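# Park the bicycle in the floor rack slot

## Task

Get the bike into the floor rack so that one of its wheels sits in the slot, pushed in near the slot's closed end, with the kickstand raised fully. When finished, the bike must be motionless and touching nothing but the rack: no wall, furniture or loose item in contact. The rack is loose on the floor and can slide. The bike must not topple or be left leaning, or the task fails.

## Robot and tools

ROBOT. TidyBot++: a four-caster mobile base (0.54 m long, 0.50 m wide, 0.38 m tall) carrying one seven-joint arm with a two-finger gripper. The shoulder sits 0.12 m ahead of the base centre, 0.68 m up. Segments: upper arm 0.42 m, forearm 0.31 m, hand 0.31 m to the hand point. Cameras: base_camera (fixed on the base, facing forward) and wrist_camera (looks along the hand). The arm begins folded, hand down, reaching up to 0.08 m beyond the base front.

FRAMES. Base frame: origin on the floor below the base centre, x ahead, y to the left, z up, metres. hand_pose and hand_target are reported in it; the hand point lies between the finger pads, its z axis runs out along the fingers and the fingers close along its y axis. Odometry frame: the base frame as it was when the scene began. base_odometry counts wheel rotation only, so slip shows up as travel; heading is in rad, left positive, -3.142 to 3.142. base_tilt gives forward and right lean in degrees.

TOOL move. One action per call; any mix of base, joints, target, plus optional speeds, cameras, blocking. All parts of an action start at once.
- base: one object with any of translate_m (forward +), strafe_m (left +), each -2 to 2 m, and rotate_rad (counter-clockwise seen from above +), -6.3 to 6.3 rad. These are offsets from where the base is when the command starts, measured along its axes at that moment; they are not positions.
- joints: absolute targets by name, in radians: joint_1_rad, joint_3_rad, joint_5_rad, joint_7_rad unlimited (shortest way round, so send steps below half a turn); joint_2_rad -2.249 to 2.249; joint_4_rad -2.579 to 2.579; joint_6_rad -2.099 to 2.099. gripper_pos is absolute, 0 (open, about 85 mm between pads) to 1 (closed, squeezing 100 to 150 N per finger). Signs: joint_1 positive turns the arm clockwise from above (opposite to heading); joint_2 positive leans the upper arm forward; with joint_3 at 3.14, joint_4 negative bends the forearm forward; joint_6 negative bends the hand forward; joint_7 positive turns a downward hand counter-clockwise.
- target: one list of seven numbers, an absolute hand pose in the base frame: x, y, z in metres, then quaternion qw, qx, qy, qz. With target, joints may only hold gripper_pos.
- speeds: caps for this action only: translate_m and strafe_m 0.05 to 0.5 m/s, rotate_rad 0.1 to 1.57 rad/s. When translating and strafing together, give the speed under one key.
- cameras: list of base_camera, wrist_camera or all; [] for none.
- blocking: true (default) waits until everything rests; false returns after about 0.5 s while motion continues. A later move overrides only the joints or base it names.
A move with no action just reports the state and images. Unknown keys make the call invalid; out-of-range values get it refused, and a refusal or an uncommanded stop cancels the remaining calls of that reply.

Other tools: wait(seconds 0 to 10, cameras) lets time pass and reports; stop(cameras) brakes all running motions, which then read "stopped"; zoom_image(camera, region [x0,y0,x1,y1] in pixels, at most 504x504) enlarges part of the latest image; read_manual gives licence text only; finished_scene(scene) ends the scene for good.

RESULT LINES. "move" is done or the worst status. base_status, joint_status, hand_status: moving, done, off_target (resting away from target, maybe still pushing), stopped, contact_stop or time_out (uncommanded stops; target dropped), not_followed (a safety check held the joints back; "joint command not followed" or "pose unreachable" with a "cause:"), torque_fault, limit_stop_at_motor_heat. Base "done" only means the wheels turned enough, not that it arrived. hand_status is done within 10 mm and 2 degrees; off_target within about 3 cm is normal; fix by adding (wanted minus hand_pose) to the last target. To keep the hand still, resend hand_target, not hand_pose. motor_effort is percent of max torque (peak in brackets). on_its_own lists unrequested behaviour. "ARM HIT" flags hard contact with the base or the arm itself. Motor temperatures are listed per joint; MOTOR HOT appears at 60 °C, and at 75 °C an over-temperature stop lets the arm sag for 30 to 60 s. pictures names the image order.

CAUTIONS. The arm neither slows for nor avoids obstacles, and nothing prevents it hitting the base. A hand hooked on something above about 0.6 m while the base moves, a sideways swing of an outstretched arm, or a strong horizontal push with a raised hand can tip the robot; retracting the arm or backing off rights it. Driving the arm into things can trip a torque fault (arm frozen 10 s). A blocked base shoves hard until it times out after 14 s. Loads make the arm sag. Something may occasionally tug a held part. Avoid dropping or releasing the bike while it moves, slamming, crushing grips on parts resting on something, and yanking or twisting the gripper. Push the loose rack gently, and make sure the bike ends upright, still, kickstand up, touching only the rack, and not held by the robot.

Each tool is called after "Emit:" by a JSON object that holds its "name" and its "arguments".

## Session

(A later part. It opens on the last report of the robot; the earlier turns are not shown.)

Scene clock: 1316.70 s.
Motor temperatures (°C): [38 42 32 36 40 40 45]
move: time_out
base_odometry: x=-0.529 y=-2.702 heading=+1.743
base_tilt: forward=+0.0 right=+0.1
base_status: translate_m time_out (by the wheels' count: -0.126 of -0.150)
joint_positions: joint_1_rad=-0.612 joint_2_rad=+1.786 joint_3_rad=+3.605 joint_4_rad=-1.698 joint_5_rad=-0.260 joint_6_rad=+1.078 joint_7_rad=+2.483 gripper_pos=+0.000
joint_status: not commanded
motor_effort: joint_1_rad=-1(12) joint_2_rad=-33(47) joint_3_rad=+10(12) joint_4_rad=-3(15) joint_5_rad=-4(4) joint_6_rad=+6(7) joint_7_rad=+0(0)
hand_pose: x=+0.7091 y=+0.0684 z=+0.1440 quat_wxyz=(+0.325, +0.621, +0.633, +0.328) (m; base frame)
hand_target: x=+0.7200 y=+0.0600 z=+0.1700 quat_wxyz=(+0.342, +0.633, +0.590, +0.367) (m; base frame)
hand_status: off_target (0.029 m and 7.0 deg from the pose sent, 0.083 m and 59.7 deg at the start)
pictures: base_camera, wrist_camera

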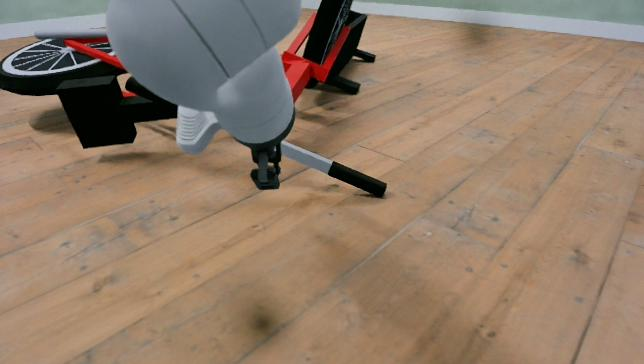

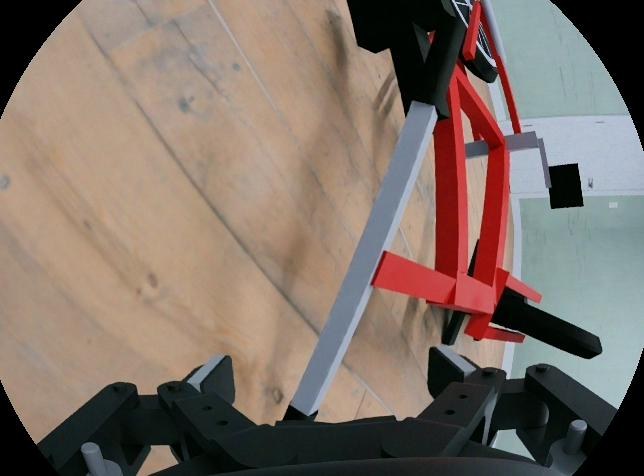

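Emit:
{"name": "move", "arguments": {"target": [0.76, 0.06, 0.14, 0.2653, 0.734, 0.4581, 0.4252]}}

Scene clock: 1332.67 s.
Motor temperatures (°C): [38 42 32 36 40 40 45]
move: off_target
base_odometry: x=-0.529 y=-2.702 heading=+1.743
base_tilt: forward=+0.0 right=+0.1
base_status: not commanded
joint_positions: joint_1_rad=-0.481 joint_2_rad=+1.787 joint_3_rad=+3.541 joint_4_rad=-1.549 joint_5_rad=-0.260 joint_6_rad=+1.079 joint_7_rad=+2.291 gripper_pos=+0.000
joint_status: not commanded
motor_effort: joint_1_rad=-1(2) joint_2_rad=-36(36) joint_3_rad=+9(11) joint_4_rad=+0(3) joint_5_rad=-3(4) joint_6_rad=+7(8) joint_7_rad=+0(0)
hand_pose: x=+0.7581 y=+0.0610 z=+0.1447 quat_wxyz=(+0.282, +0.706, +0.505, +0.409) (m; base frame)
hand_target: x=+0.7600 y=+0.0600 z=+0.1400 quat_wxyz=(+0.265, +0.734, +0.458, +0.425) (m; base frame)
hand_status: off_target (0.005 m and 6.8 deg from the pose sent, 0.052 m and 27.3 deg at the start)
pictures: base_camera, wrist_camera

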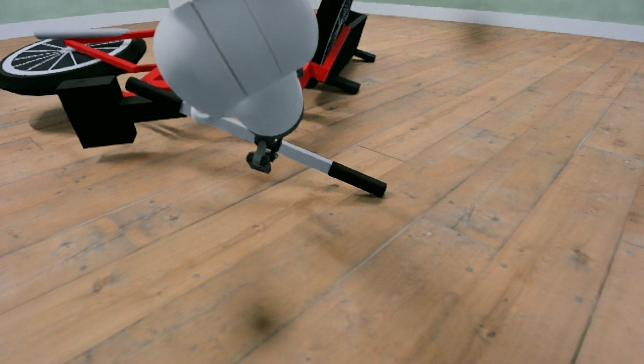

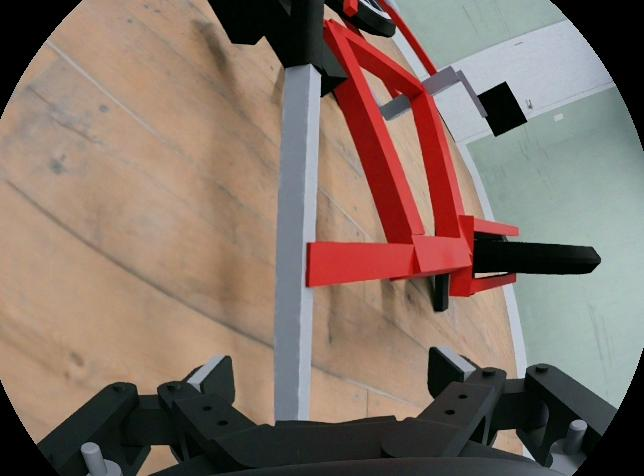

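Emit:
{"name": "move", "arguments": {"target": [0.755, 0.065, 0.12, 0.2653, 0.734, 0.4581, 0.4252], "cameras": []}}

Emit:
{"name": "move", "arguments": {"base": {"translate_m": 0.03}, "speeds": {"translate_m": 0.05}, "target": [0.755, 0.065, 0.10, 0.2653, 0.734, 0.4581, 0.4252]}}

Scene clock: 1340.70 s.
Motor temperatures (°C): [38 42 32 36 40 40 45]
move: off_target
base_odometry: x=-0.529 y=-2.702 heading=+1.743
base_tilt: forward=-0.1 right=+0.0
base_status: not commanded
joint_positions: joint_1_rad=-0.484 joint_2_rad=+1.839 joint_3_rad=+3.535 joint_4_rad=-1.496 joint_5_rad=-0.271 joint_6_rad=+1.079 joint_7_rad=+2.288 gripper_pos=+0.000
joint_status: not commanded
motor_effort: joint_1_rad=-1(1) joint_2_rad=-35(38) joint_3_rad=+9(10) joint_4_rad=-1(2) joint_5_rad=-3(3) joint_6_rad=+6(8) joint_7_rad=+0(0)
hand_pose: x=+0.7525 y=+0.0664 z=+0.1213 quat_wxyz=(+0.275, +0.705, +0.508, +0.412) (m; base frame)
hand_target: x=+0.7550 y=+0.0650 z=+0.1200 quat_wxyz=(+0.265, +0.734, +0.458, +0.425) (m; base frame)
hand_status: off_target (0.003 m and 6.8 deg from the pose sent, 0.025 m and 6.8 deg at the start)
pictures: none
No camera images: "cameras" was empty.

Scene clock: 1341.77 s.
Motor temperatures (°C): [38 42 32 36 40 40 45]
move: off_target
base_odometry: x=-0.534 y=-2.673 heading=+1.743
base_tilt: forward=-0.1 right=+0.0
base_status: done
joint_positions: joint_1_rad=-0.484 joint_2_rad=+1.883 joint_3_rad=+3.534 joint_4_rad=-1.432 joint_5_rad=-0.280 joint_6_rad=+1.079 joint_7_rad=+2.288 gripper_pos=+0.000
joint_status: not commanded
motor_effort: joint_1_rad=-1(2) joint_2_rad=-36(36) joint_3_rad=+8(9) joint_4_rad=+0(2) joint_5_rad=-3(3) joint_6_rad=+7(8) joint_7_rad=+0(0)
hand_pose: x=+0.7558 y=+0.0746 z=+0.1062 quat_wxyz=(+0.270, +0.700, +0.508, +0.423) (m; base frame)
hand_target: x=+0.7550 y=+0.0650 z=+0.1000 quat_wxyz=(+0.265, +0.734, +0.458, +0.425) (m; base frame)
hand_status: off_target (0.011 m and 6.9 deg from the pose sent, 0.022 m and 6.8 deg at the start)
pictures: base_camera, wrist_camera

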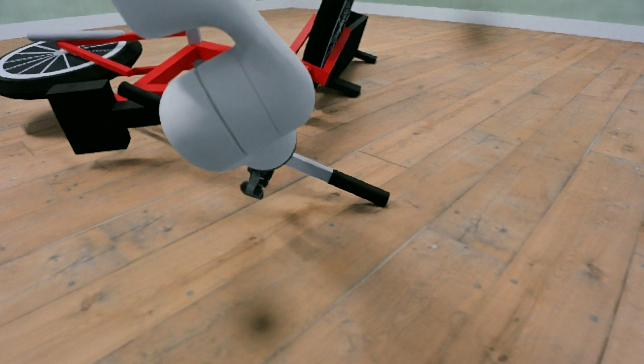

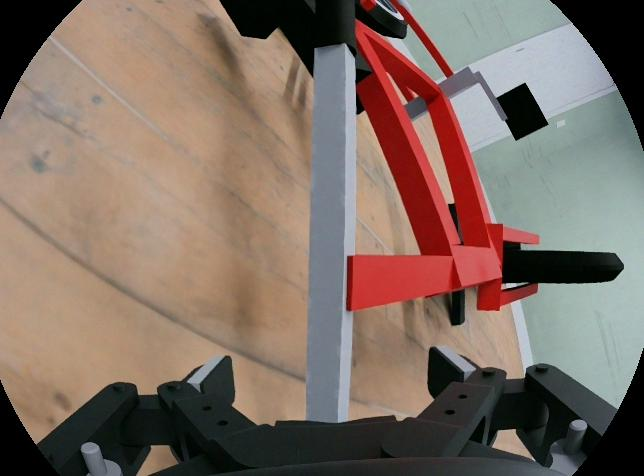

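Emit:
{"name": "move", "arguments": {"base": {"translate_m": 0.045}, "speeds": {"translate_m": 0.05}, "target": [0.755, 0.06, 0.073, 0.2653, 0.734, 0.4581, 0.4252]}}

Scene clock: 1346.10 s.
Motor temperatures (°C): [38 42 32 36 40 40 45]
move: off_target
base_odometry: x=-0.541 y=-2.628 heading=+1.743
base_tilt: forward=+0.0 right=+0.0
base_status: done
joint_positions: joint_1_rad=-0.475 joint_2_rad=+1.947 joint_3_rad=+3.533 joint_4_rad=-1.344 joint_5_rad=-0.290 joint_6_rad=+1.079 joint_7_rad=+2.288 gripper_pos=+0.000
joint_status: not commanded
motor_effort: joint_1_rad=-1(2) joint_2_rad=-35(37) joint_3_rad=+8(9) joint_4_rad=+0(1) joint_5_rad=-2(3) joint_6_rad=+8(8) joint_7_rad=+0(0)
hand_pose: x=+0.7564 y=+0.0789 z=+0.0828 quat_wxyz=(+0.264, +0.697, +0.506, +0.434) (m; base frame)
hand_target: x=+0.7550 y=+0.0600 z=+0.0730 quat_wxyz=(+0.265, +0.734, +0.458, +0.425) (m; base frame)
hand_status: off_target (0.021 m and 7.0 deg from the pose sent, 0.036 m and 6.9 deg at the start)
pictures: base_camera, wrist_camera

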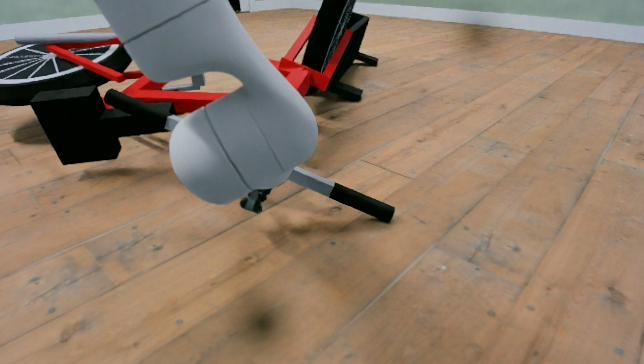

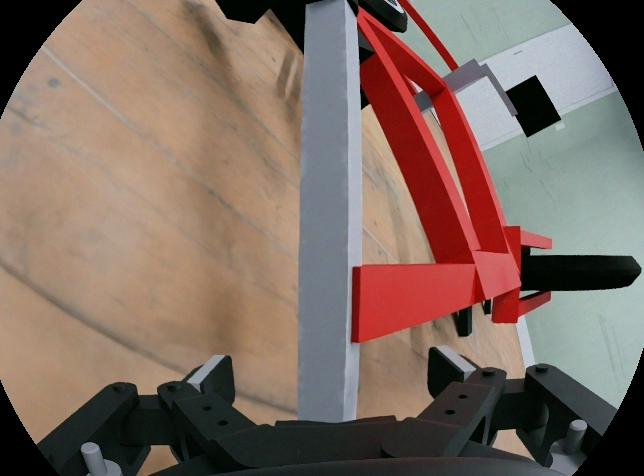

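Emit:
{"name": "move", "arguments": {"joints": {"gripper_pos": 0.72}}}

Emit:
{"name": "move", "arguments": {"joints": {"gripper_pos": 1.0}}}

Scene clock: 1351.57 s.
Motor temperatures (°C): [38 42 32 36 40 40 45]
move: done
base_odometry: x=-0.541 y=-2.628 heading=+1.743
base_tilt: forward=-0.1 right=+0.1
base_status: not commanded
joint_positions: joint_1_rad=-0.475 joint_2_rad=+1.947 joint_3_rad=+3.531 joint_4_rad=-1.344 joint_5_rad=-0.291 joint_6_rad=+1.079 joint_7_rad=+2.288 gripper_pos=+0.720
joint_status: all done
motor_effort: joint_1_rad=+0(1) joint_2_rad=-35(37) joint_3_rad=+8(9) joint_4_rad=+0(1) joint_5_rad=-3(4) joint_6_rad=+7(8) joint_7_rad=+0(0)
hand_pose: x=+0.7558 y=+0.0788 z=+0.0822 quat_wxyz=(+0.264, +0.698, +0.505, +0.434) (m; base frame)
hand_target: x=+0.7550 y=+0.0600 z=+0.0730 quat_wxyz=(+0.265, +0.734, +0.458, +0.425) (m; base frame)
hand_status: not commanded
pictures: base_camera, wrist_camera

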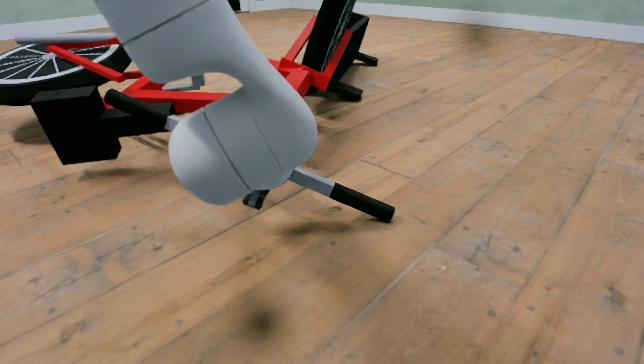

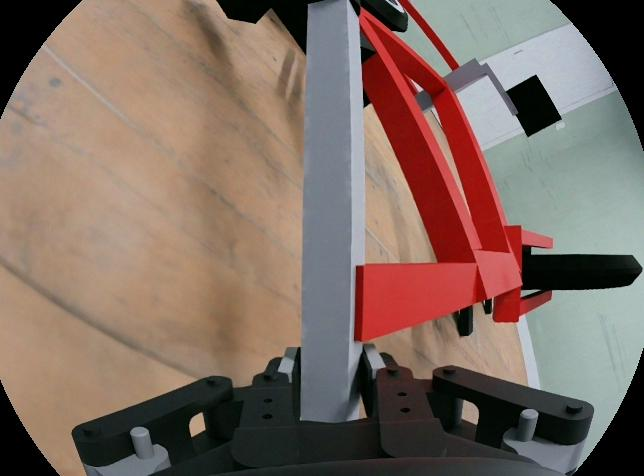

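Scene clock: 1352.23 s.
Motor temperatures (°C): [38 42 32 36 40 40 45]
move: off_target
base_odometry: x=-0.541 y=-2.628 heading=+1.743
base_tilt: forward=-0.1 right=+0.0
base_status: not commanded
joint_positions: joint_1_rad=-0.475 joint_2_rad=+1.947 joint_3_rad=+3.524 joint_4_rad=-1.343 joint_5_rad=-0.302 joint_6_rad=+1.079 joint_7_rad=+2.288 gripper_pos=+0.770
joint_status: gripper_pos off_target (ended at +0.770, target +1.000)
motor_effort: joint_1_rad=+1(2) joint_2_rad=-34(36) joint_3_rad=+9(10) joint_4_rad=+1(3) joint_5_rad=-1(3) joint_6_rad=+4(7) joint_7_rad=+1(2)
hand_pose: x=+0.7554 y=+0.0786 z=+0.0820 quat_wxyz=(+0.265, +0.701, +0.499, +0.434) (m; base frame)
hand_target: x=+0.7550 y=+0.0600 z=+0.0730 quat_wxyz=(+0.265, +0.734, +0.458, +0.425) (m; base frame)
hand_status: not commanded
pictures: base_camera, wrist_camera

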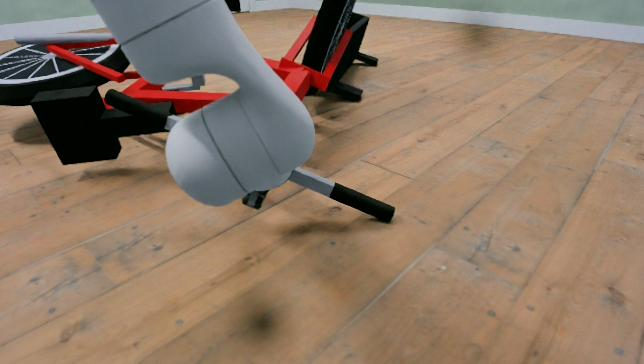

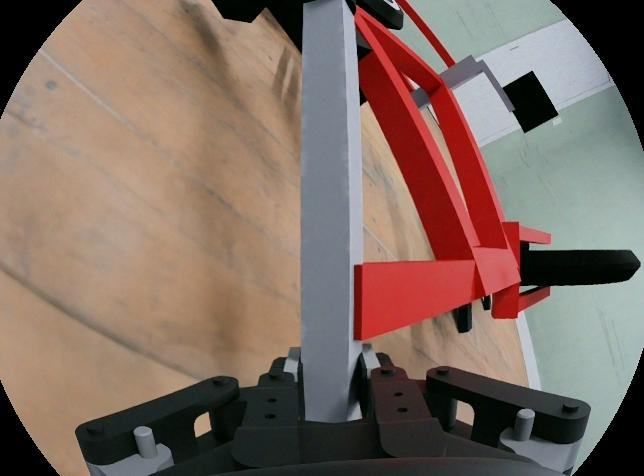

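Emit:
{"name": "move", "arguments": {"base": {"translate_m": 0.035}, "speeds": {"translate_m": 0.05}, "target": [0.755, 0.06, 0.24, 0.2442, 0.7409, 0.52, 0.3479]}}

Scene clock: 1369.30 s.
Motor temperatures (°C): [38 41 32 36 40 40 45]
move: off_target
base_odometry: x=-0.547 y=-2.594 heading=+1.743
base_tilt: forward=+0.0 right=+0.0
base_status: done
joint_positions: joint_1_rad=-0.444 joint_2_rad=+1.521 joint_3_rad=+3.473 joint_4_rad=-1.743 joint_5_rad=-0.096 joint_6_rad=+0.919 joint_7_rad=+2.288 gripper_pos=+0.782
joint_status: not commanded
motor_effort: joint_1_rad=+1(7) joint_2_rad=-48(51) joint_3_rad=+13(17) joint_4_rad=-3(7) joint_5_rad=-5(8) joint_6_rad=+11(14) joint_7_rad=+0(2)
hand_pose: x=+0.7470 y=+0.0806 z=+0.2060 quat_wxyz=(+0.230, +0.747, +0.508, +0.361) (m; base frame)
hand_target: x=+0.7550 y=+0.0600 z=+0.2401 quat_wxyz=(+0.244, +0.741, +0.520, +0.348) (m; base frame)
hand_status: off_target (0.041 m and 2.7 deg from the pose sent, 0.159 m and 11.4 deg at the start)
pictures: base_camera, wrist_camera

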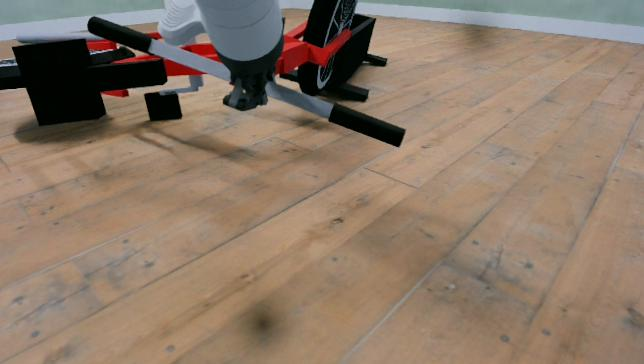

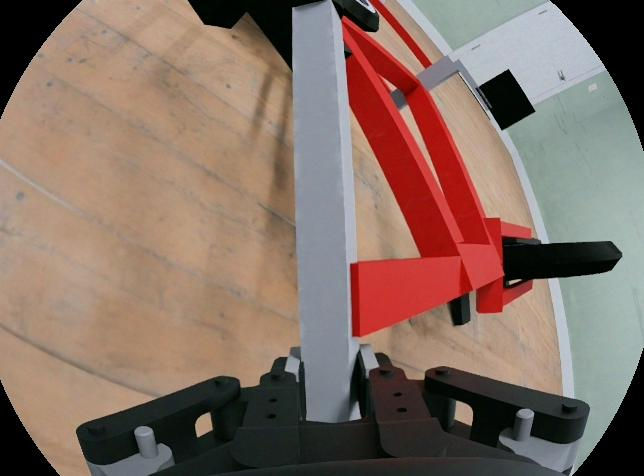

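Emit:
{"name": "move", "arguments": {"base": {"translate_m": 0.075}, "speeds": {"translate_m": 0.05}, "target": [0.755, 0.055, 0.40, 0.2027, 0.7538, 0.5632, 0.2713]}}

Scene clock: 1374.80 s.
Motor temperatures (°C): [38 42 32 36 40 40 45]
move: off_target
base_odometry: x=-0.560 y=-2.520 heading=+1.744
base_tilt: forward=+0.0 right=+0.0
base_status: done
joint_positions: joint_1_rad=-0.372 joint_2_rad=+0.998 joint_3_rad=+3.453 joint_4_rad=-1.853 joint_5_rad=+0.245 joint_6_rad=+0.447 joint_7_rad=+2.288 gripper_pos=+0.812
joint_status: not commanded
on_its_own: gripper_pos moved +0.031 toward your old target +1.000
motor_effort: joint_1_rad=+4(6) joint_2_rad=-45(53) joint_3_rad=+10(14) joint_4_rad=+1(6) joint_5_rad=-1(5) joint_6_rad=+2(11) joint_7_rad=+1(2)
hand_pose: x=+0.7722 y=+0.0893 z=+0.3901 quat_wxyz=(+0.197, +0.746, +0.556, +0.309) (m; base frame)
hand_target: x=+0.7550 y=+0.0550 z=+0.4000 quat_wxyz=(+0.203, +0.754, +0.563, +0.271) (m; base frame)
hand_status: off_target (0.040 m and 4.6 deg from the pose sent, 0.196 m and 12.5 deg at the start)
pictures: base_camera, wrist_camera

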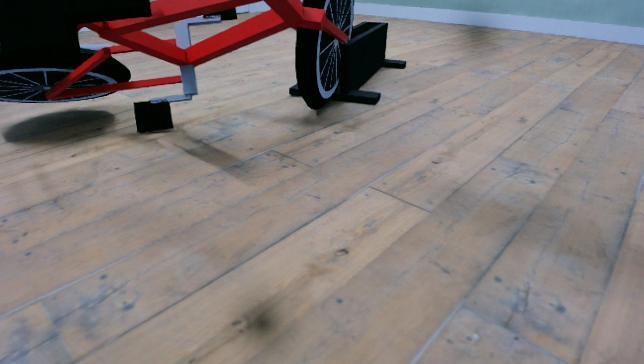

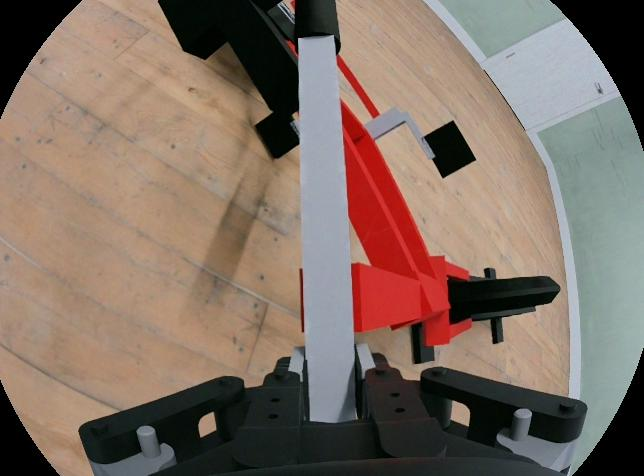

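Emit:
{"name": "zoom_image", "arguments": {"camera": "base_camera", "region": [240, 0, 440, 130]}}

Emit:
{"name": "zoom_image", "arguments": {"camera": "wrist_camera", "region": [380, 220, 600, 380]}}

Scaled by 2.520.

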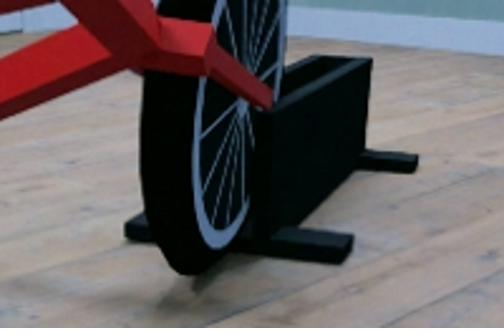

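Scaled by 2.291.

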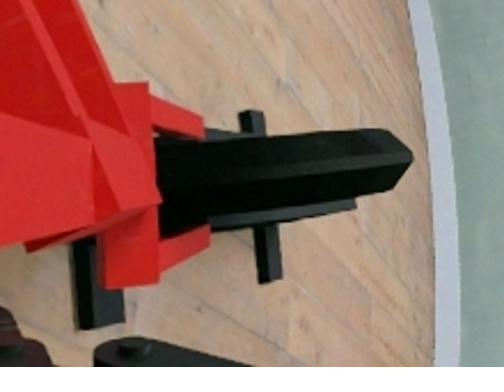

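Emit:
{"name": "move", "arguments": {"base": {"translate_m": 0.10}, "speeds": {"translate_m": 0.06}, "target": [0.75, 0.05, 0.51, 0.1549, 0.759, 0.6014, 0.1955]}}

Scene clock: 1387.80 s.
Motor temperatures (°C): [38 42 32 36 40 40 45]
move: off_target
base_odometry: x=-0.577 y=-2.421 heading=+1.744
base_tilt: forward=-0.1 right=+0.0
base_status: done
joint_positions: joint_1_rad=-0.021 joint_2_rad=+0.796 joint_3_rad=+2.966 joint_4_rad=-1.718 joint_5_rad=+0.490 joint_6_rad=-0.243 joint_7_rad=+2.288 gripper_pos=+0.812
joint_status: not commanded
motor_effort: joint_1_rad=+4(6) joint_2_rad=-52(58) joint_3_rad=+1(10) joint_4_rad=+16(20) joint_5_rad=+0(2) joint_6_rad=+3(5) joint_7_rad=-1(2)
hand_pose: x=+0.7228 y=+0.0836 z=+0.4419 quat_wxyz=(+0.099, +0.782, +0.587, +0.182) (m; base frame)
hand_target: x=+0.7500 y=+0.0500 z=+0.5100 quat_wxyz=(+0.155, +0.759, +0.601, +0.196) (m; base frame)
hand_status: off_target (0.081 m and 7.3 deg from the pose sent, 0.128 m and 14.9 deg at the start)
pictures: base_camera, wrist_camera

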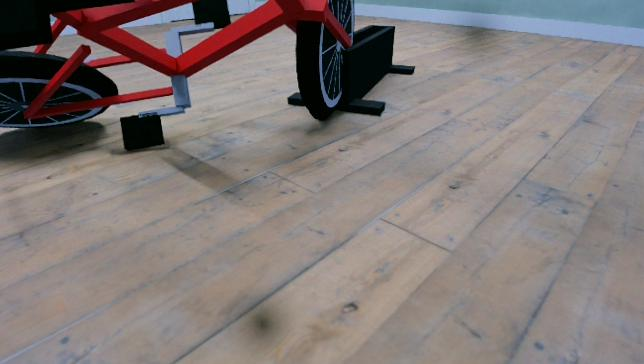

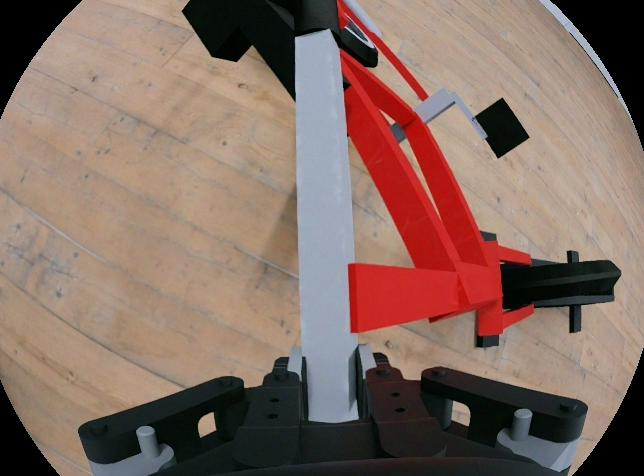

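Emit:
{"name": "move", "arguments": {"base": {"translate_m": 0.06}, "speeds": {"translate_m": 0.05}, "target": [0.755, 0.045, 0.60, 0.1549, 0.759, 0.6014, 0.1955]}}

Scene clock: 1393.13 s.
Motor temperatures (°C): [38 42 32 36 40 40 45]
move: off_target
base_odometry: x=-0.588 y=-2.362 heading=+1.744
base_tilt: forward=+0.0 right=+0.0
base_status: done
joint_positions: joint_1_rad=+0.044 joint_2_rad=+0.739 joint_3_rad=+2.880 joint_4_rad=-1.636 joint_5_rad=+0.399 joint_6_rad=-0.488 joint_7_rad=+2.435 gripper_pos=+0.812
joint_status: not commanded
motor_effort: joint_1_rad=+5(7) joint_2_rad=-63(65) joint_3_rad=+0(2) joint_4_rad=+23(25) joint_5_rad=+4(6) joint_6_rad=+2(7) joint_7_rad=+1(4)
hand_pose: x=+0.7116 y=+0.0698 z=+0.4805 quat_wxyz=(+0.086, +0.782, +0.603, +0.137) (m; base frame)
hand_target: x=+0.7550 y=+0.0450 z=+0.6000 quat_wxyz=(+0.155, +0.759, +0.601, +0.196) (m; base frame)
hand_status: off_target (0.130 m and 10.8 deg from the pose sent, 0.166 m and 7.3 deg at the start)
pictures: base_camera, wrist_camera

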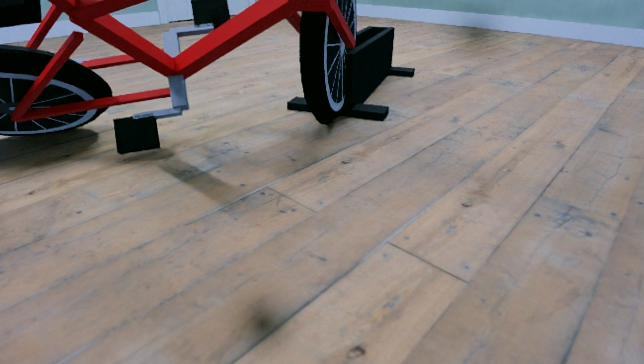

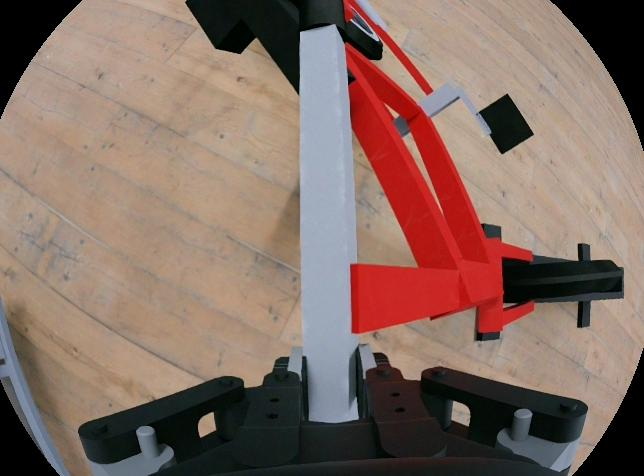

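Emit:
{"name": "move", "arguments": {"base": {"translate_m": 0.10}, "speeds": {"translate_m": 0.05}, "target": [0.735, 0.045, 0.67, 0.0366, 0.753, 0.6566, 0.0342]}}

Scene clock: 1403.70 s.
Motor temperatures (°C): [38 43 32 36 40 40 45]
move: off_target
base_odometry: x=-0.605 y=-2.263 heading=+1.745
base_tilt: forward=+0.0 right=+0.0
base_status: done
joint_positions: joint_1_rad=-0.007 joint_2_rad=+0.853 joint_3_rad=+2.922 joint_4_rad=-1.010 joint_5_rad=+0.176 joint_6_rad=-1.320 joint_7_rad=+2.722 gripper_pos=+0.812
joint_status: not commanded
motor_effort: joint_1_rad=+2(7) joint_2_rad=-63(68) joint_3_rad=+0(3) joint_4_rad=+25(27) joint_5_rad=+6(7) joint_6_rad=-5(7) joint_7_rad=+7(8)
hand_pose: x=+0.7230 y=+0.0605 z=+0.5635 quat_wxyz=(-0.004, +0.780, +0.626, -0.012) (m; base frame)
hand_target: x=+0.7350 y=+0.0450 z=+0.6700 quat_wxyz=(+0.037, +0.753, +0.656, +0.034) (m; base frame)
hand_status: off_target (0.108 m and 8.5 deg from the pose sent, 0.193 m and 14.8 deg at the start)
pictures: base_camera, wrist_camera

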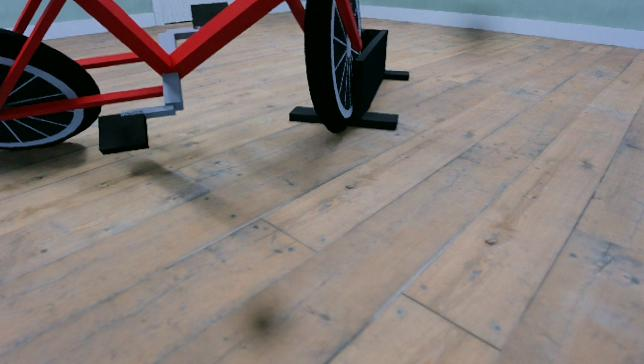

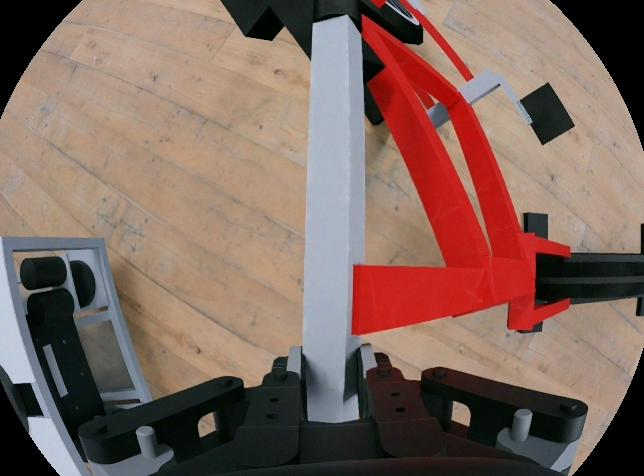

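Emit:
{"name": "move", "arguments": {"base": {"translate_m": 0.11}, "speeds": {"translate_m": 0.05}, "target": [0.71, 0.045, 0.71, -0.0497, 0.7464, 0.6612, -0.0561]}}

Scene clock: 1409.17 s.
Motor temperatures (°C): [38 43 32 36 40 40 45]
move: off_target
base_odometry: x=-0.624 y=-2.155 heading=+1.745
base_tilt: forward=+0.0 right=-0.1
base_status: done
joint_positions: joint_1_rad=-0.051 joint_2_rad=+1.062 joint_3_rad=+3.025 joint_4_rad=-0.450 joint_5_rad=+0.120 joint_6_rad=-1.898 joint_7_rad=+2.810 gripper_pos=+0.812
joint_status: not commanded
motor_effort: joint_1_rad=-1(4) joint_2_rad=-68(72) joint_3_rad=-1(2) joint_4_rad=+23(27) joint_5_rad=+1(7) joint_6_rad=-9(10) joint_7_rad=+6(8)
hand_pose: x=+0.7162 y=+0.0381 z=+0.6069 quat_wxyz=(-0.064, +0.778, +0.614, -0.117) (m; base frame)
hand_target: x=+0.7100 y=+0.0450 z=+0.7100 quat_wxyz=(-0.050, +0.746, +0.661, -0.056) (m; base frame)
hand_status: off_target (0.103 m and 9.6 deg from the pose sent, 0.148 m and 9.2 deg at the start)
pictures: base_camera, wrist_camera

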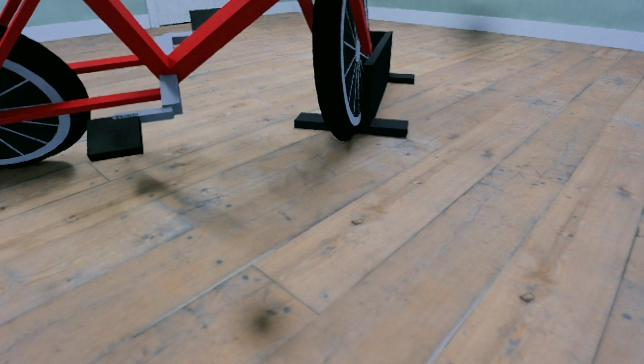

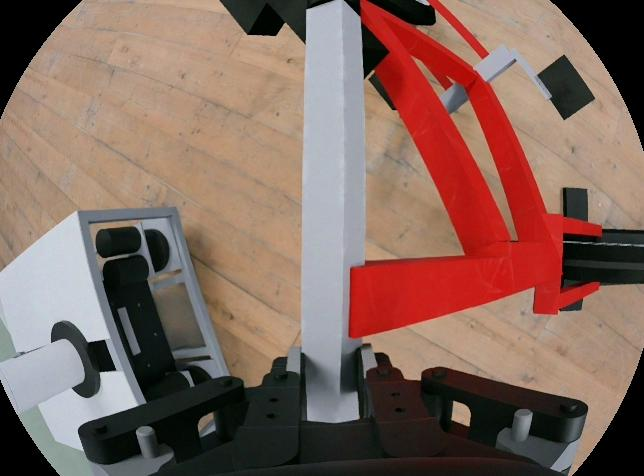

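Emit:
{"name": "move", "arguments": {"base": {"translate_m": 0.09}, "speeds": {"translate_m": 0.1}, "target": [0.67, 0.05, 0.73, -0.0745, 0.7447, 0.6595, -0.0841], "cameras": []}}

Emit:
{"name": "move", "arguments": {"base": {"translate_m": 0.09}, "speeds": {"translate_m": 0.1}, "target": [0.63, 0.05, 0.75, -0.0993, 0.7423, 0.6575, -0.112]}}

Scene clock: 1418.40 s.
Motor temperatures (°C): [38 43 32 36 40 40 45]
move: off_target
base_odometry: x=-0.640 y=-2.066 heading=+1.745
base_tilt: forward=+0.0 right=+0.0
base_status: done
joint_positions: joint_1_rad=-0.041 joint_2_rad=+1.014 joint_3_rad=+3.021 joint_4_rad=-0.501 joint_5_rad=+0.118 joint_6_rad=-1.943 joint_7_rad=+2.810 gripper_pos=+0.812
joint_status: not commanded
motor_effort: joint_1_rad=-3(4) joint_2_rad=-69(71) joint_3_rad=-2(3) joint_4_rad=+23(24) joint_5_rad=-1(3) joint_6_rad=-10(13) joint_7_rad=+5(7)
hand_pose: x=+0.6923 y=+0.0332 z=+0.6280 quat_wxyz=(-0.078, +0.776, +0.611, -0.135) (m; base frame)
hand_target: x=+0.6700 y=+0.0500 z=+0.7300 quat_wxyz=(-0.074, +0.744, +0.659, -0.084) (m; base frame)
hand_status: off_target (0.106 m and 8.8 deg from the pose sent, 0.132 m and 7.5 deg at the start)
pictures: none
No camera images: "cameras" was empty.

Scene clock: 1419.87 s.
Motor temperatures (°C): [38 43 32 36 40 40 45]
move: off_target
base_odometry: x=-0.655 y=-1.978 heading=+1.745
base_tilt: forward=+0.0 right=+0.0
base_status: done
joint_positions: joint_1_rad=-0.021 joint_2_rad=+0.960 joint_3_rad=+2.995 joint_4_rad=-0.582 joint_5_rad=+0.118 joint_6_rad=-1.965 joint_7_rad=+2.810 gripper_pos=+0.812
joint_status: not commanded
motor_effort: joint_1_rad=-5(6) joint_2_rad=-70(71) joint_3_rad=-4(5) joint_4_rad=+22(24) joint_5_rad=-3(3) joint_6_rad=-16(17) joint_7_rad=+5(9)
hand_pose: x=+0.6660 y=+0.0295 z=+0.6437 quat_wxyz=(-0.097, +0.771, +0.611, -0.150) (m; base frame)
hand_target: x=+0.6300 y=+0.0500 z=+0.7500 quat_wxyz=(-0.099, +0.740, +0.656, -0.112) (m; base frame)
hand_status: off_target (0.114 m and 7.6 deg from the pose sent, 0.138 m and 7.4 deg at the start)
pictures: base_camera, wrist_camera

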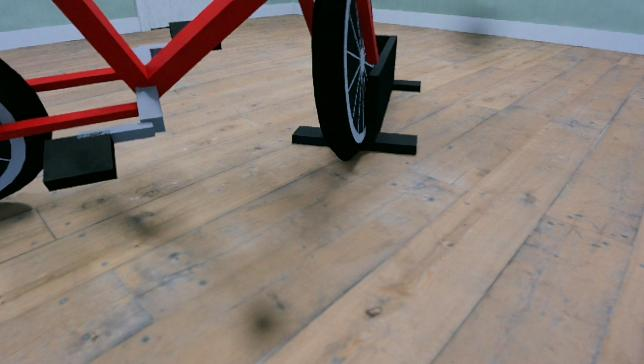

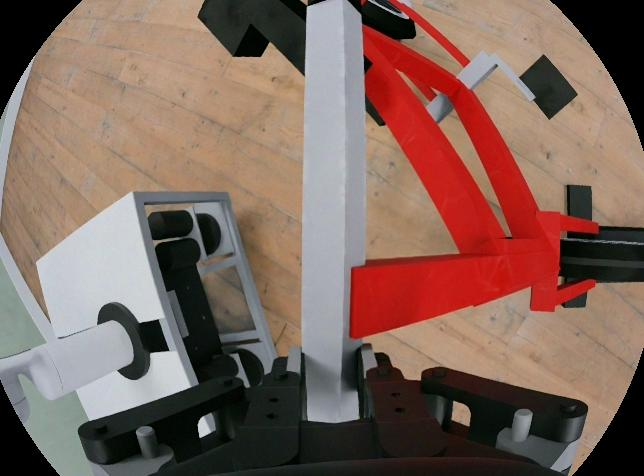

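Emit:
{"name": "move", "arguments": {"base": {"translate_m": 0.08}, "speeds": {"translate_m": 0.06}, "target": [0.625, 0.06, 0.76, -0.1239, 0.7394, 0.6549, -0.1398]}}

Scene clock: 1425.17 s.
Motor temperatures (°C): [38 44 32 36 40 40 45]
move: off_target
base_odometry: x=-0.669 y=-1.899 heading=+1.745
base_tilt: forward=+0.0 right=+0.1
base_status: done
joint_positions: joint_1_rad=-0.041 joint_2_rad=+0.994 joint_3_rad=+3.006 joint_4_rad=-0.434 joint_5_rad=+0.118 joint_6_rad=-2.044 joint_7_rad=+2.810 gripper_pos=+0.812
joint_status: not commanded
motor_effort: joint_1_rad=-5(7) joint_2_rad=-62(71) joint_3_rad=-4(6) joint_4_rad=+22(24) joint_5_rad=-5(5) joint_6_rad=-2(16) joint_7_rad=+6(7)
hand_pose: x=+0.6804 y=+0.0357 z=+0.6635 quat_wxyz=(-0.087, +0.774, +0.611, -0.138) (m; base frame)
hand_target: x=+0.6761 y=+0.0681 z=+0.7450 quat_wxyz=(-0.077, +0.746, +0.658, -0.067) (m; base frame)
hand_status: off_target (0.114 m and 7.6 deg from the pose sent, 0.127 m and 7.0 deg at the start; a joint's target at an end of its range on 27 of 27 steps)
pictures: base_camera, wrist_camera

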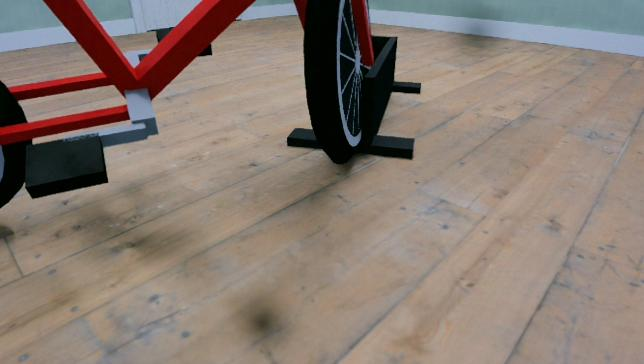

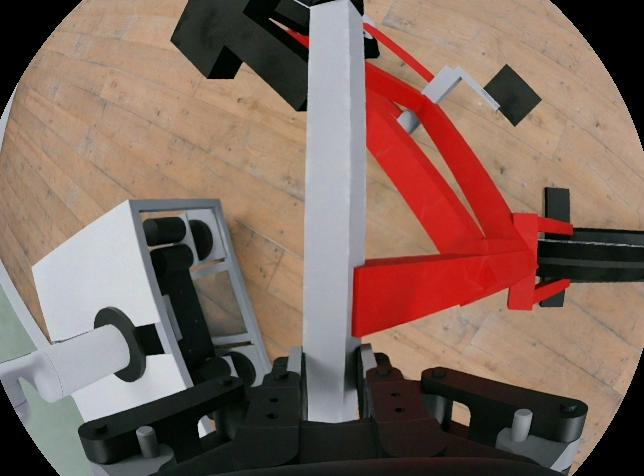

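Emit:
{"name": "move", "arguments": {"base": {"translate_m": 0.15}, "speeds": {"translate_m": 0.05}, "blocking": false, "cameras": []}}

Emit:
{"name": "move", "arguments": {"target": [0.66, 0.06, 0.75, -0.0745, 0.7447, 0.6595, -0.0841], "blocking": false, "cameras": []}}

Emit:
{"name": "move", "arguments": {"target": [0.635, 0.06, 0.75, -0.0868, 0.7436, 0.6586, -0.0979], "blocking": false, "cameras": []}}

Emit:
{"name": "move", "arguments": {"target": [0.61, 0.06, 0.75, -0.0993, 0.7423, 0.6575, -0.112], "blocking": false, "cameras": []}}

Emit:
{"name": "move", "arguments": {"target": [0.585, 0.06, 0.75, -0.1116, 0.741, 0.6563, -0.1259]}}

Scene clock: 1446.37 s.
Motor temperatures (°C): [38 44 32 36 40 40 45]
move: moving
base_odometry: x=-0.673 y=-1.877 heading=+1.745
base_tilt: forward=+0.0 right=+0.0
base_status: translate_m moving
joint_positions: joint_1_rad=-0.045 joint_2_rad=+0.992 joint_3_rad=+3.007 joint_4_rad=-0.431 joint_5_rad=+0.118 joint_6_rad=-2.057 joint_7_rad=+2.810 gripper_pos=+0.812
joint_status: not commanded
motor_effort: joint_1_rad=-3(6) joint_2_rad=-60(62) joint_3_rad=-4(5) joint_4_rad=+23(24) joint_5_rad=-3(4) joint_6_rad=+0(3) joint_7_rad=+6(8)
hand_pose: x=+0.6772 y=+0.0370 z=+0.6668 quat_wxyz=(-0.088, +0.773, +0.612, -0.142) (m; base frame)
hand_target: x=+0.6761 y=+0.0681 z=+0.7450 quat_wxyz=(-0.077, +0.746, +0.658, -0.067) (m; base frame)
hand_status: not commanded
pictures: none
No camera images: "cameras" was empty.

Scene clock: 1446.87 s.
Motor temperatures (°C): [38 44 32 36 40 40 45]
move: moving
base_odometry: x=-0.677 y=-1.852 heading=+1.745
base_tilt: forward=+0.0 right=+0.0
base_status: translate_m moving
joint_positions: joint_1_rad=-0.049 joint_2_rad=+0.973 joint_3_rad=+3.007 joint_4_rad=-0.467 joint_5_rad=+0.118 joint_6_rad=-2.059 joint_7_rad=+2.810 gripper_pos=+0.812
joint_status: not commanded
motor_effort: joint_1_rad=-2(7) joint_2_rad=-61(62) joint_3_rad=-3(5) joint_4_rad=+21(23) joint_5_rad=-3(5) joint_6_rad=-8(8) joint_7_rad=+8(8)
hand_pose: x=+0.6677 y=+0.0388 z=+0.6699 quat_wxyz=(-0.092, +0.769, +0.614, -0.151) (m; base frame)
hand_target: x=+0.6604 y=+0.0602 z=+0.7499 quat_wxyz=(-0.074, +0.744, +0.659, -0.084) (m; base frame)
hand_status: moving (0.083 m and 9.9 deg from the pose sent, 0.088 m and 9.3 deg at the start)
pictures: none
No camera images: "cameras" was empty.

Scene clock: 1447.37 s.
Motor temperatures (°C): [38 44 32 36 40 40 45]
move: moving
base_odometry: x=-0.682 y=-1.827 heading=+1.745
base_tilt: forward=+0.0 right=-0.1
base_status: translate_m moving
joint_positions: joint_1_rad=-0.032 joint_2_rad=+0.927 joint_3_rad=+2.990 joint_4_rad=-0.576 joint_5_rad=+0.118 joint_6_rad=-2.023 joint_7_rad=+2.810 gripper_pos=+0.812
joint_status: not commanded
motor_effort: joint_1_rad=-5(7) joint_2_rad=-63(64) joint_3_rad=-6(6) joint_4_rad=+18(21) joint_5_rad=-5(5) joint_6_rad=-14(15) joint_7_rad=+8(8)
hand_pose: x=+0.6508 y=+0.0356 z=+0.6696 quat_wxyz=(-0.102, +0.765, +0.615, -0.159) (m; base frame)
hand_target: x=+0.6369 y=+0.0616 z=+0.7524 quat_wxyz=(-0.085, +0.742, +0.658, -0.095) (m; base frame)
hand_status: moving (0.085 m and 9.1 deg from the pose sent, 0.089 m and 8.5 deg at the start)
pictures: none
No camera images: "cameras" was empty.

Scene clock: 1447.87 s.
Motor temperatures (°C): [38 45 32 36 40 40 45]
move: moving
base_odometry: x=-0.686 y=-1.803 heading=+1.745
base_tilt: forward=+0.0 right=+0.0
base_status: translate_m moving
joint_positions: joint_1_rad=-0.017 joint_2_rad=+0.874 joint_3_rad=+2.975 joint_4_rad=-0.707 joint_5_rad=+0.118 joint_6_rad=-1.992 joint_7_rad=+2.810 gripper_pos=+0.812
joint_status: not commanded
motor_effort: joint_1_rad=-5(5) joint_2_rad=-62(63) joint_3_rad=-5(6) joint_4_rad=+20(20) joint_5_rad=-3(5) joint_6_rad=-15(17) joint_7_rad=+8(8)
hand_pose: x=+0.6246 y=+0.0326 z=+0.6685 quat_wxyz=(-0.115, +0.758, +0.617, -0.177) (m; base frame)
hand_target: x=+0.6109 y=+0.0587 z=+0.7503 quat_wxyz=(-0.098, +0.741, +0.655, -0.111) (m; base frame)
hand_status: moving (0.087 m and 9.1 deg from the pose sent, 0.093 m and 7.7 deg at the start)
pictures: none
No camera images: "cameras" was empty.

Scene clock: 1449.33 s.
Motor temperatures (°C): [38 45 32 36 40 40 45]
move: off_target
base_odometry: x=-0.695 y=-1.751 heading=+1.745
base_tilt: forward=+0.0 right=+0.1
base_status: done
joint_positions: joint_1_rad=+0.009 joint_2_rad=+0.820 joint_3_rad=+2.945 joint_4_rad=-0.829 joint_5_rad=+0.118 joint_6_rad=-1.963 joint_7_rad=+2.810 gripper_pos=+0.812
joint_status: not commanded
motor_effort: joint_1_rad=-5(7) joint_2_rad=-62(63) joint_3_rad=-7(8) joint_4_rad=+21(23) joint_5_rad=-5(6) joint_6_rad=-16(19) joint_7_rad=+7(9)
hand_pose: x=+0.5979 y=+0.0292 z=+0.6707 quat_wxyz=(-0.130, +0.751, +0.619, -0.187) (m; base frame)
hand_target: x=+0.5850 y=+0.0600 z=+0.7500 quat_wxyz=(-0.111, +0.738, +0.654, -0.125) (m; base frame)
hand_status: off_target (0.086 m and 8.5 deg from the pose sent, 0.095 m and 7.6 deg at the start)
pictures: base_camera, wrist_camera

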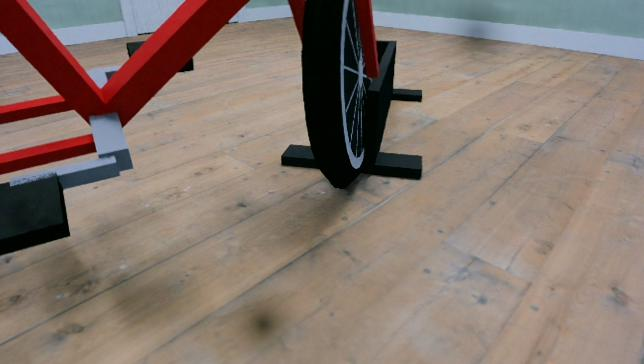

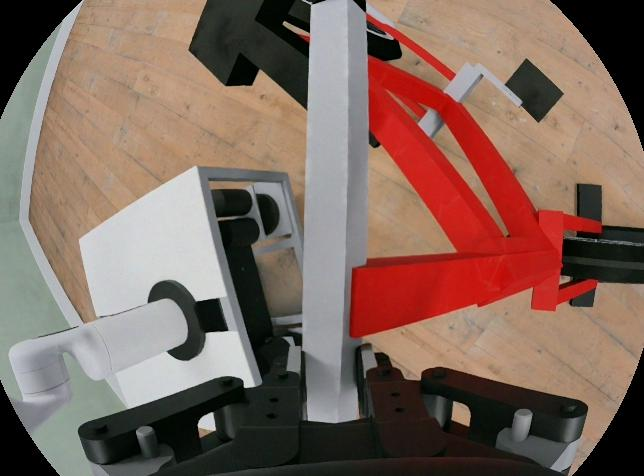

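Emit:
{"name": "move", "arguments": {"target": [0.60, 0.065, 0.70, -0.1116, 0.741, 0.6563, -0.1259]}}

Scene clock: 1492.73 s.
Motor temperatures (°C): [38 46 32 36 40 40 45]
move: off_target
base_odometry: x=-0.695 y=-1.751 heading=+1.745
base_tilt: forward=+0.0 right=+0.0
base_status: not commanded
joint_positions: joint_1_rad=+0.019 joint_2_rad=+0.797 joint_3_rad=+2.945 joint_4_rad=-0.881 joint_5_rad=+0.118 joint_6_rad=-1.925 joint_7_rad=+2.810 gripper_pos=+0.812
joint_status: not commanded
motor_effort: joint_1_rad=-7(9) joint_2_rad=-47(62) joint_3_rad=-7(8) joint_4_rad=+17(21) joint_5_rad=-6(8) joint_6_rad=-8(16) joint_7_rad=+4(7)
hand_pose: x=+0.5929 y=+0.0256 z=+0.6671 quat_wxyz=(-0.127, +0.753, +0.618, -0.185) (m; base frame)
hand_target: x=+0.6000 y=+0.0650 z=+0.7000 quat_wxyz=(-0.111, +0.738, +0.654, -0.125) (m; base frame)
hand_status: off_target (0.052 m and 8.3 deg from the pose sent, 0.046 m and 8.5 deg at the start)
pictures: base_camera, wrist_camera

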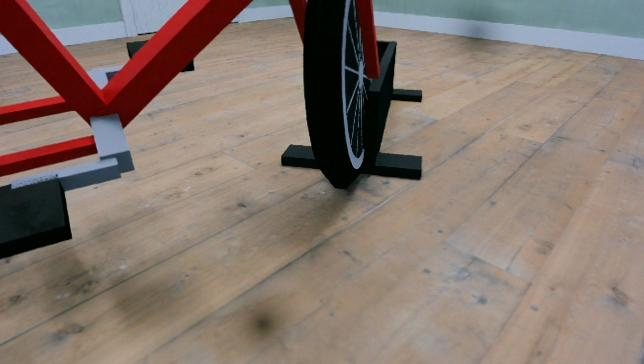

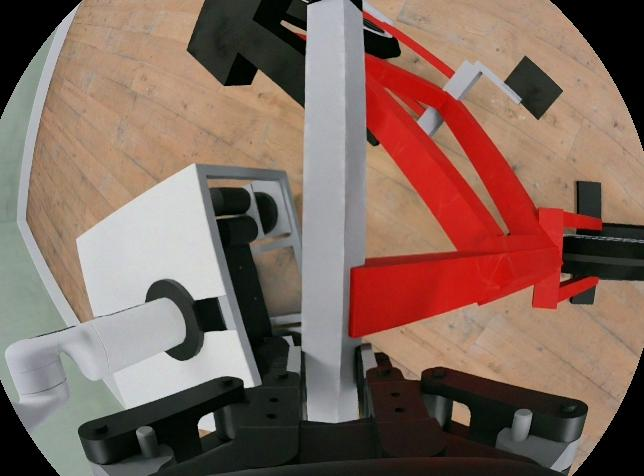

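Emit:
{"name": "move", "arguments": {"target": [0.59, 0.07, 0.70, -0.1667, 0.8224, 0.5329, -0.1081]}}

Scene clock: 1505.43 s.
Motor temperatures (°C): [38 46 32 36 40 40 45]
move: off_target
base_odometry: x=-0.695 y=-1.751 heading=+1.745
base_tilt: forward=+0.0 right=+0.0
base_status: not commanded
joint_positions: joint_1_rad=+0.077 joint_2_rad=+0.771 joint_3_rad=+2.909 joint_4_rad=-0.922 joint_5_rad=+0.047 joint_6_rad=-1.881 joint_7_rad=+2.678 gripper_pos=+0.812
joint_status: not commanded
motor_effort: joint_1_rad=-1(7) joint_2_rad=-45(47) joint_3_rad=-2(7) joint_4_rad=+15(17) joint_5_rad=-6(7) joint_6_rad=-8(10) joint_7_rad=-5(5)
hand_pose: x=+0.5910 y=+0.0328 z=+0.6693 quat_wxyz=(-0.149, +0.798, +0.563, -0.155) (m; base frame)
hand_target: x=+0.5900 y=+0.0700 z=+0.7000 quat_wxyz=(-0.167, +0.822, +0.533, -0.108) (m; base frame)
hand_status: off_target (0.048 m and 7.2 deg from the pose sent, 0.055 m and 16.0 deg at the start)
pictures: base_camera, wrist_camera

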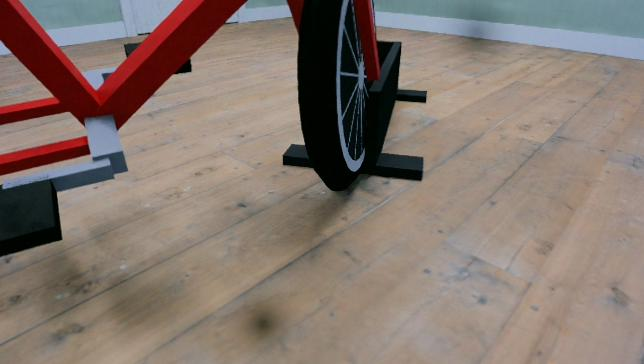

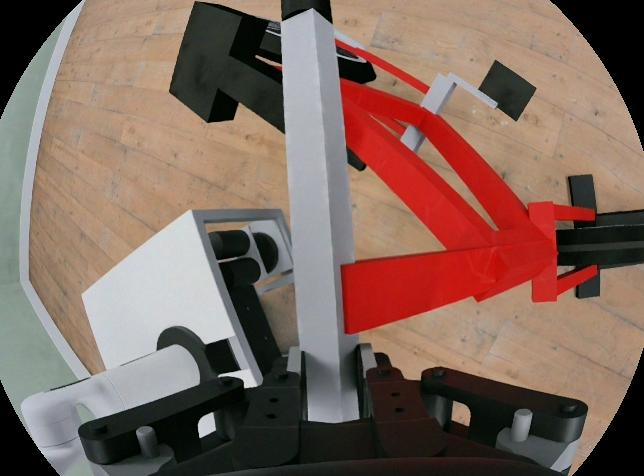

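Emit:
{"name": "move", "arguments": {"target": [0.58, 0.08, 0.70, -0.181, 0.8928, 0.404, -0.0819]}}

Scene clock: 1511.87 s.
Motor temperatures (°C): [38 46 32 36 40 40 45]
move: off_target
base_odometry: x=-0.695 y=-1.751 heading=+1.745
base_tilt: forward=-0.1 right=+0.0
base_status: not commanded
joint_positions: joint_1_rad=+0.111 joint_2_rad=+0.680 joint_3_rad=+2.909 joint_4_rad=-1.069 joint_5_rad=-0.063 joint_6_rad=-1.755 joint_7_rad=+2.437 gripper_pos=+0.812
joint_status: not commanded
motor_effort: joint_1_rad=+1(3) joint_2_rad=-41(45) joint_3_rad=-2(3) joint_4_rad=+15(16) joint_5_rad=-5(7) joint_6_rad=-9(10) joint_7_rad=-5(8)
hand_pose: x=+0.5780 y=+0.0553 z=+0.6738 quat_wxyz=(-0.162, +0.868, +0.454, -0.120) (m; base frame)
hand_target: x=+0.5800 y=+0.0800 z=+0.7000 quat_wxyz=(-0.181, +0.893, +0.404, -0.082) (m; base frame)
hand_status: off_target (0.036 m and 8.0 deg from the pose sent, 0.057 m and 23.1 deg at the start)
pictures: base_camera, wrist_camera

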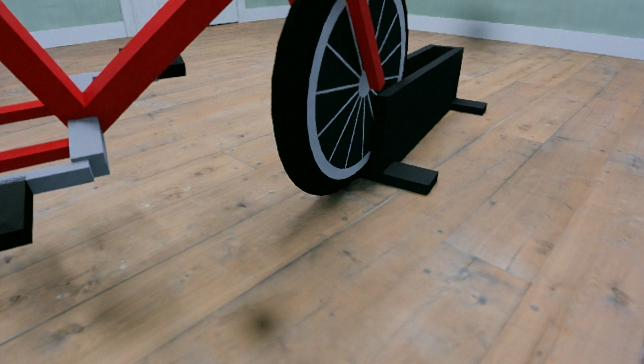

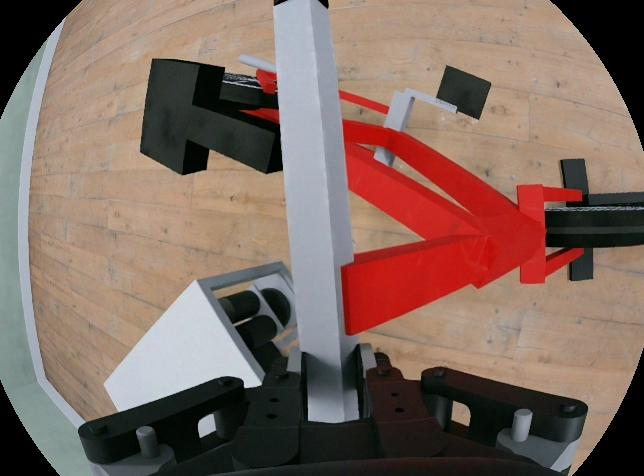

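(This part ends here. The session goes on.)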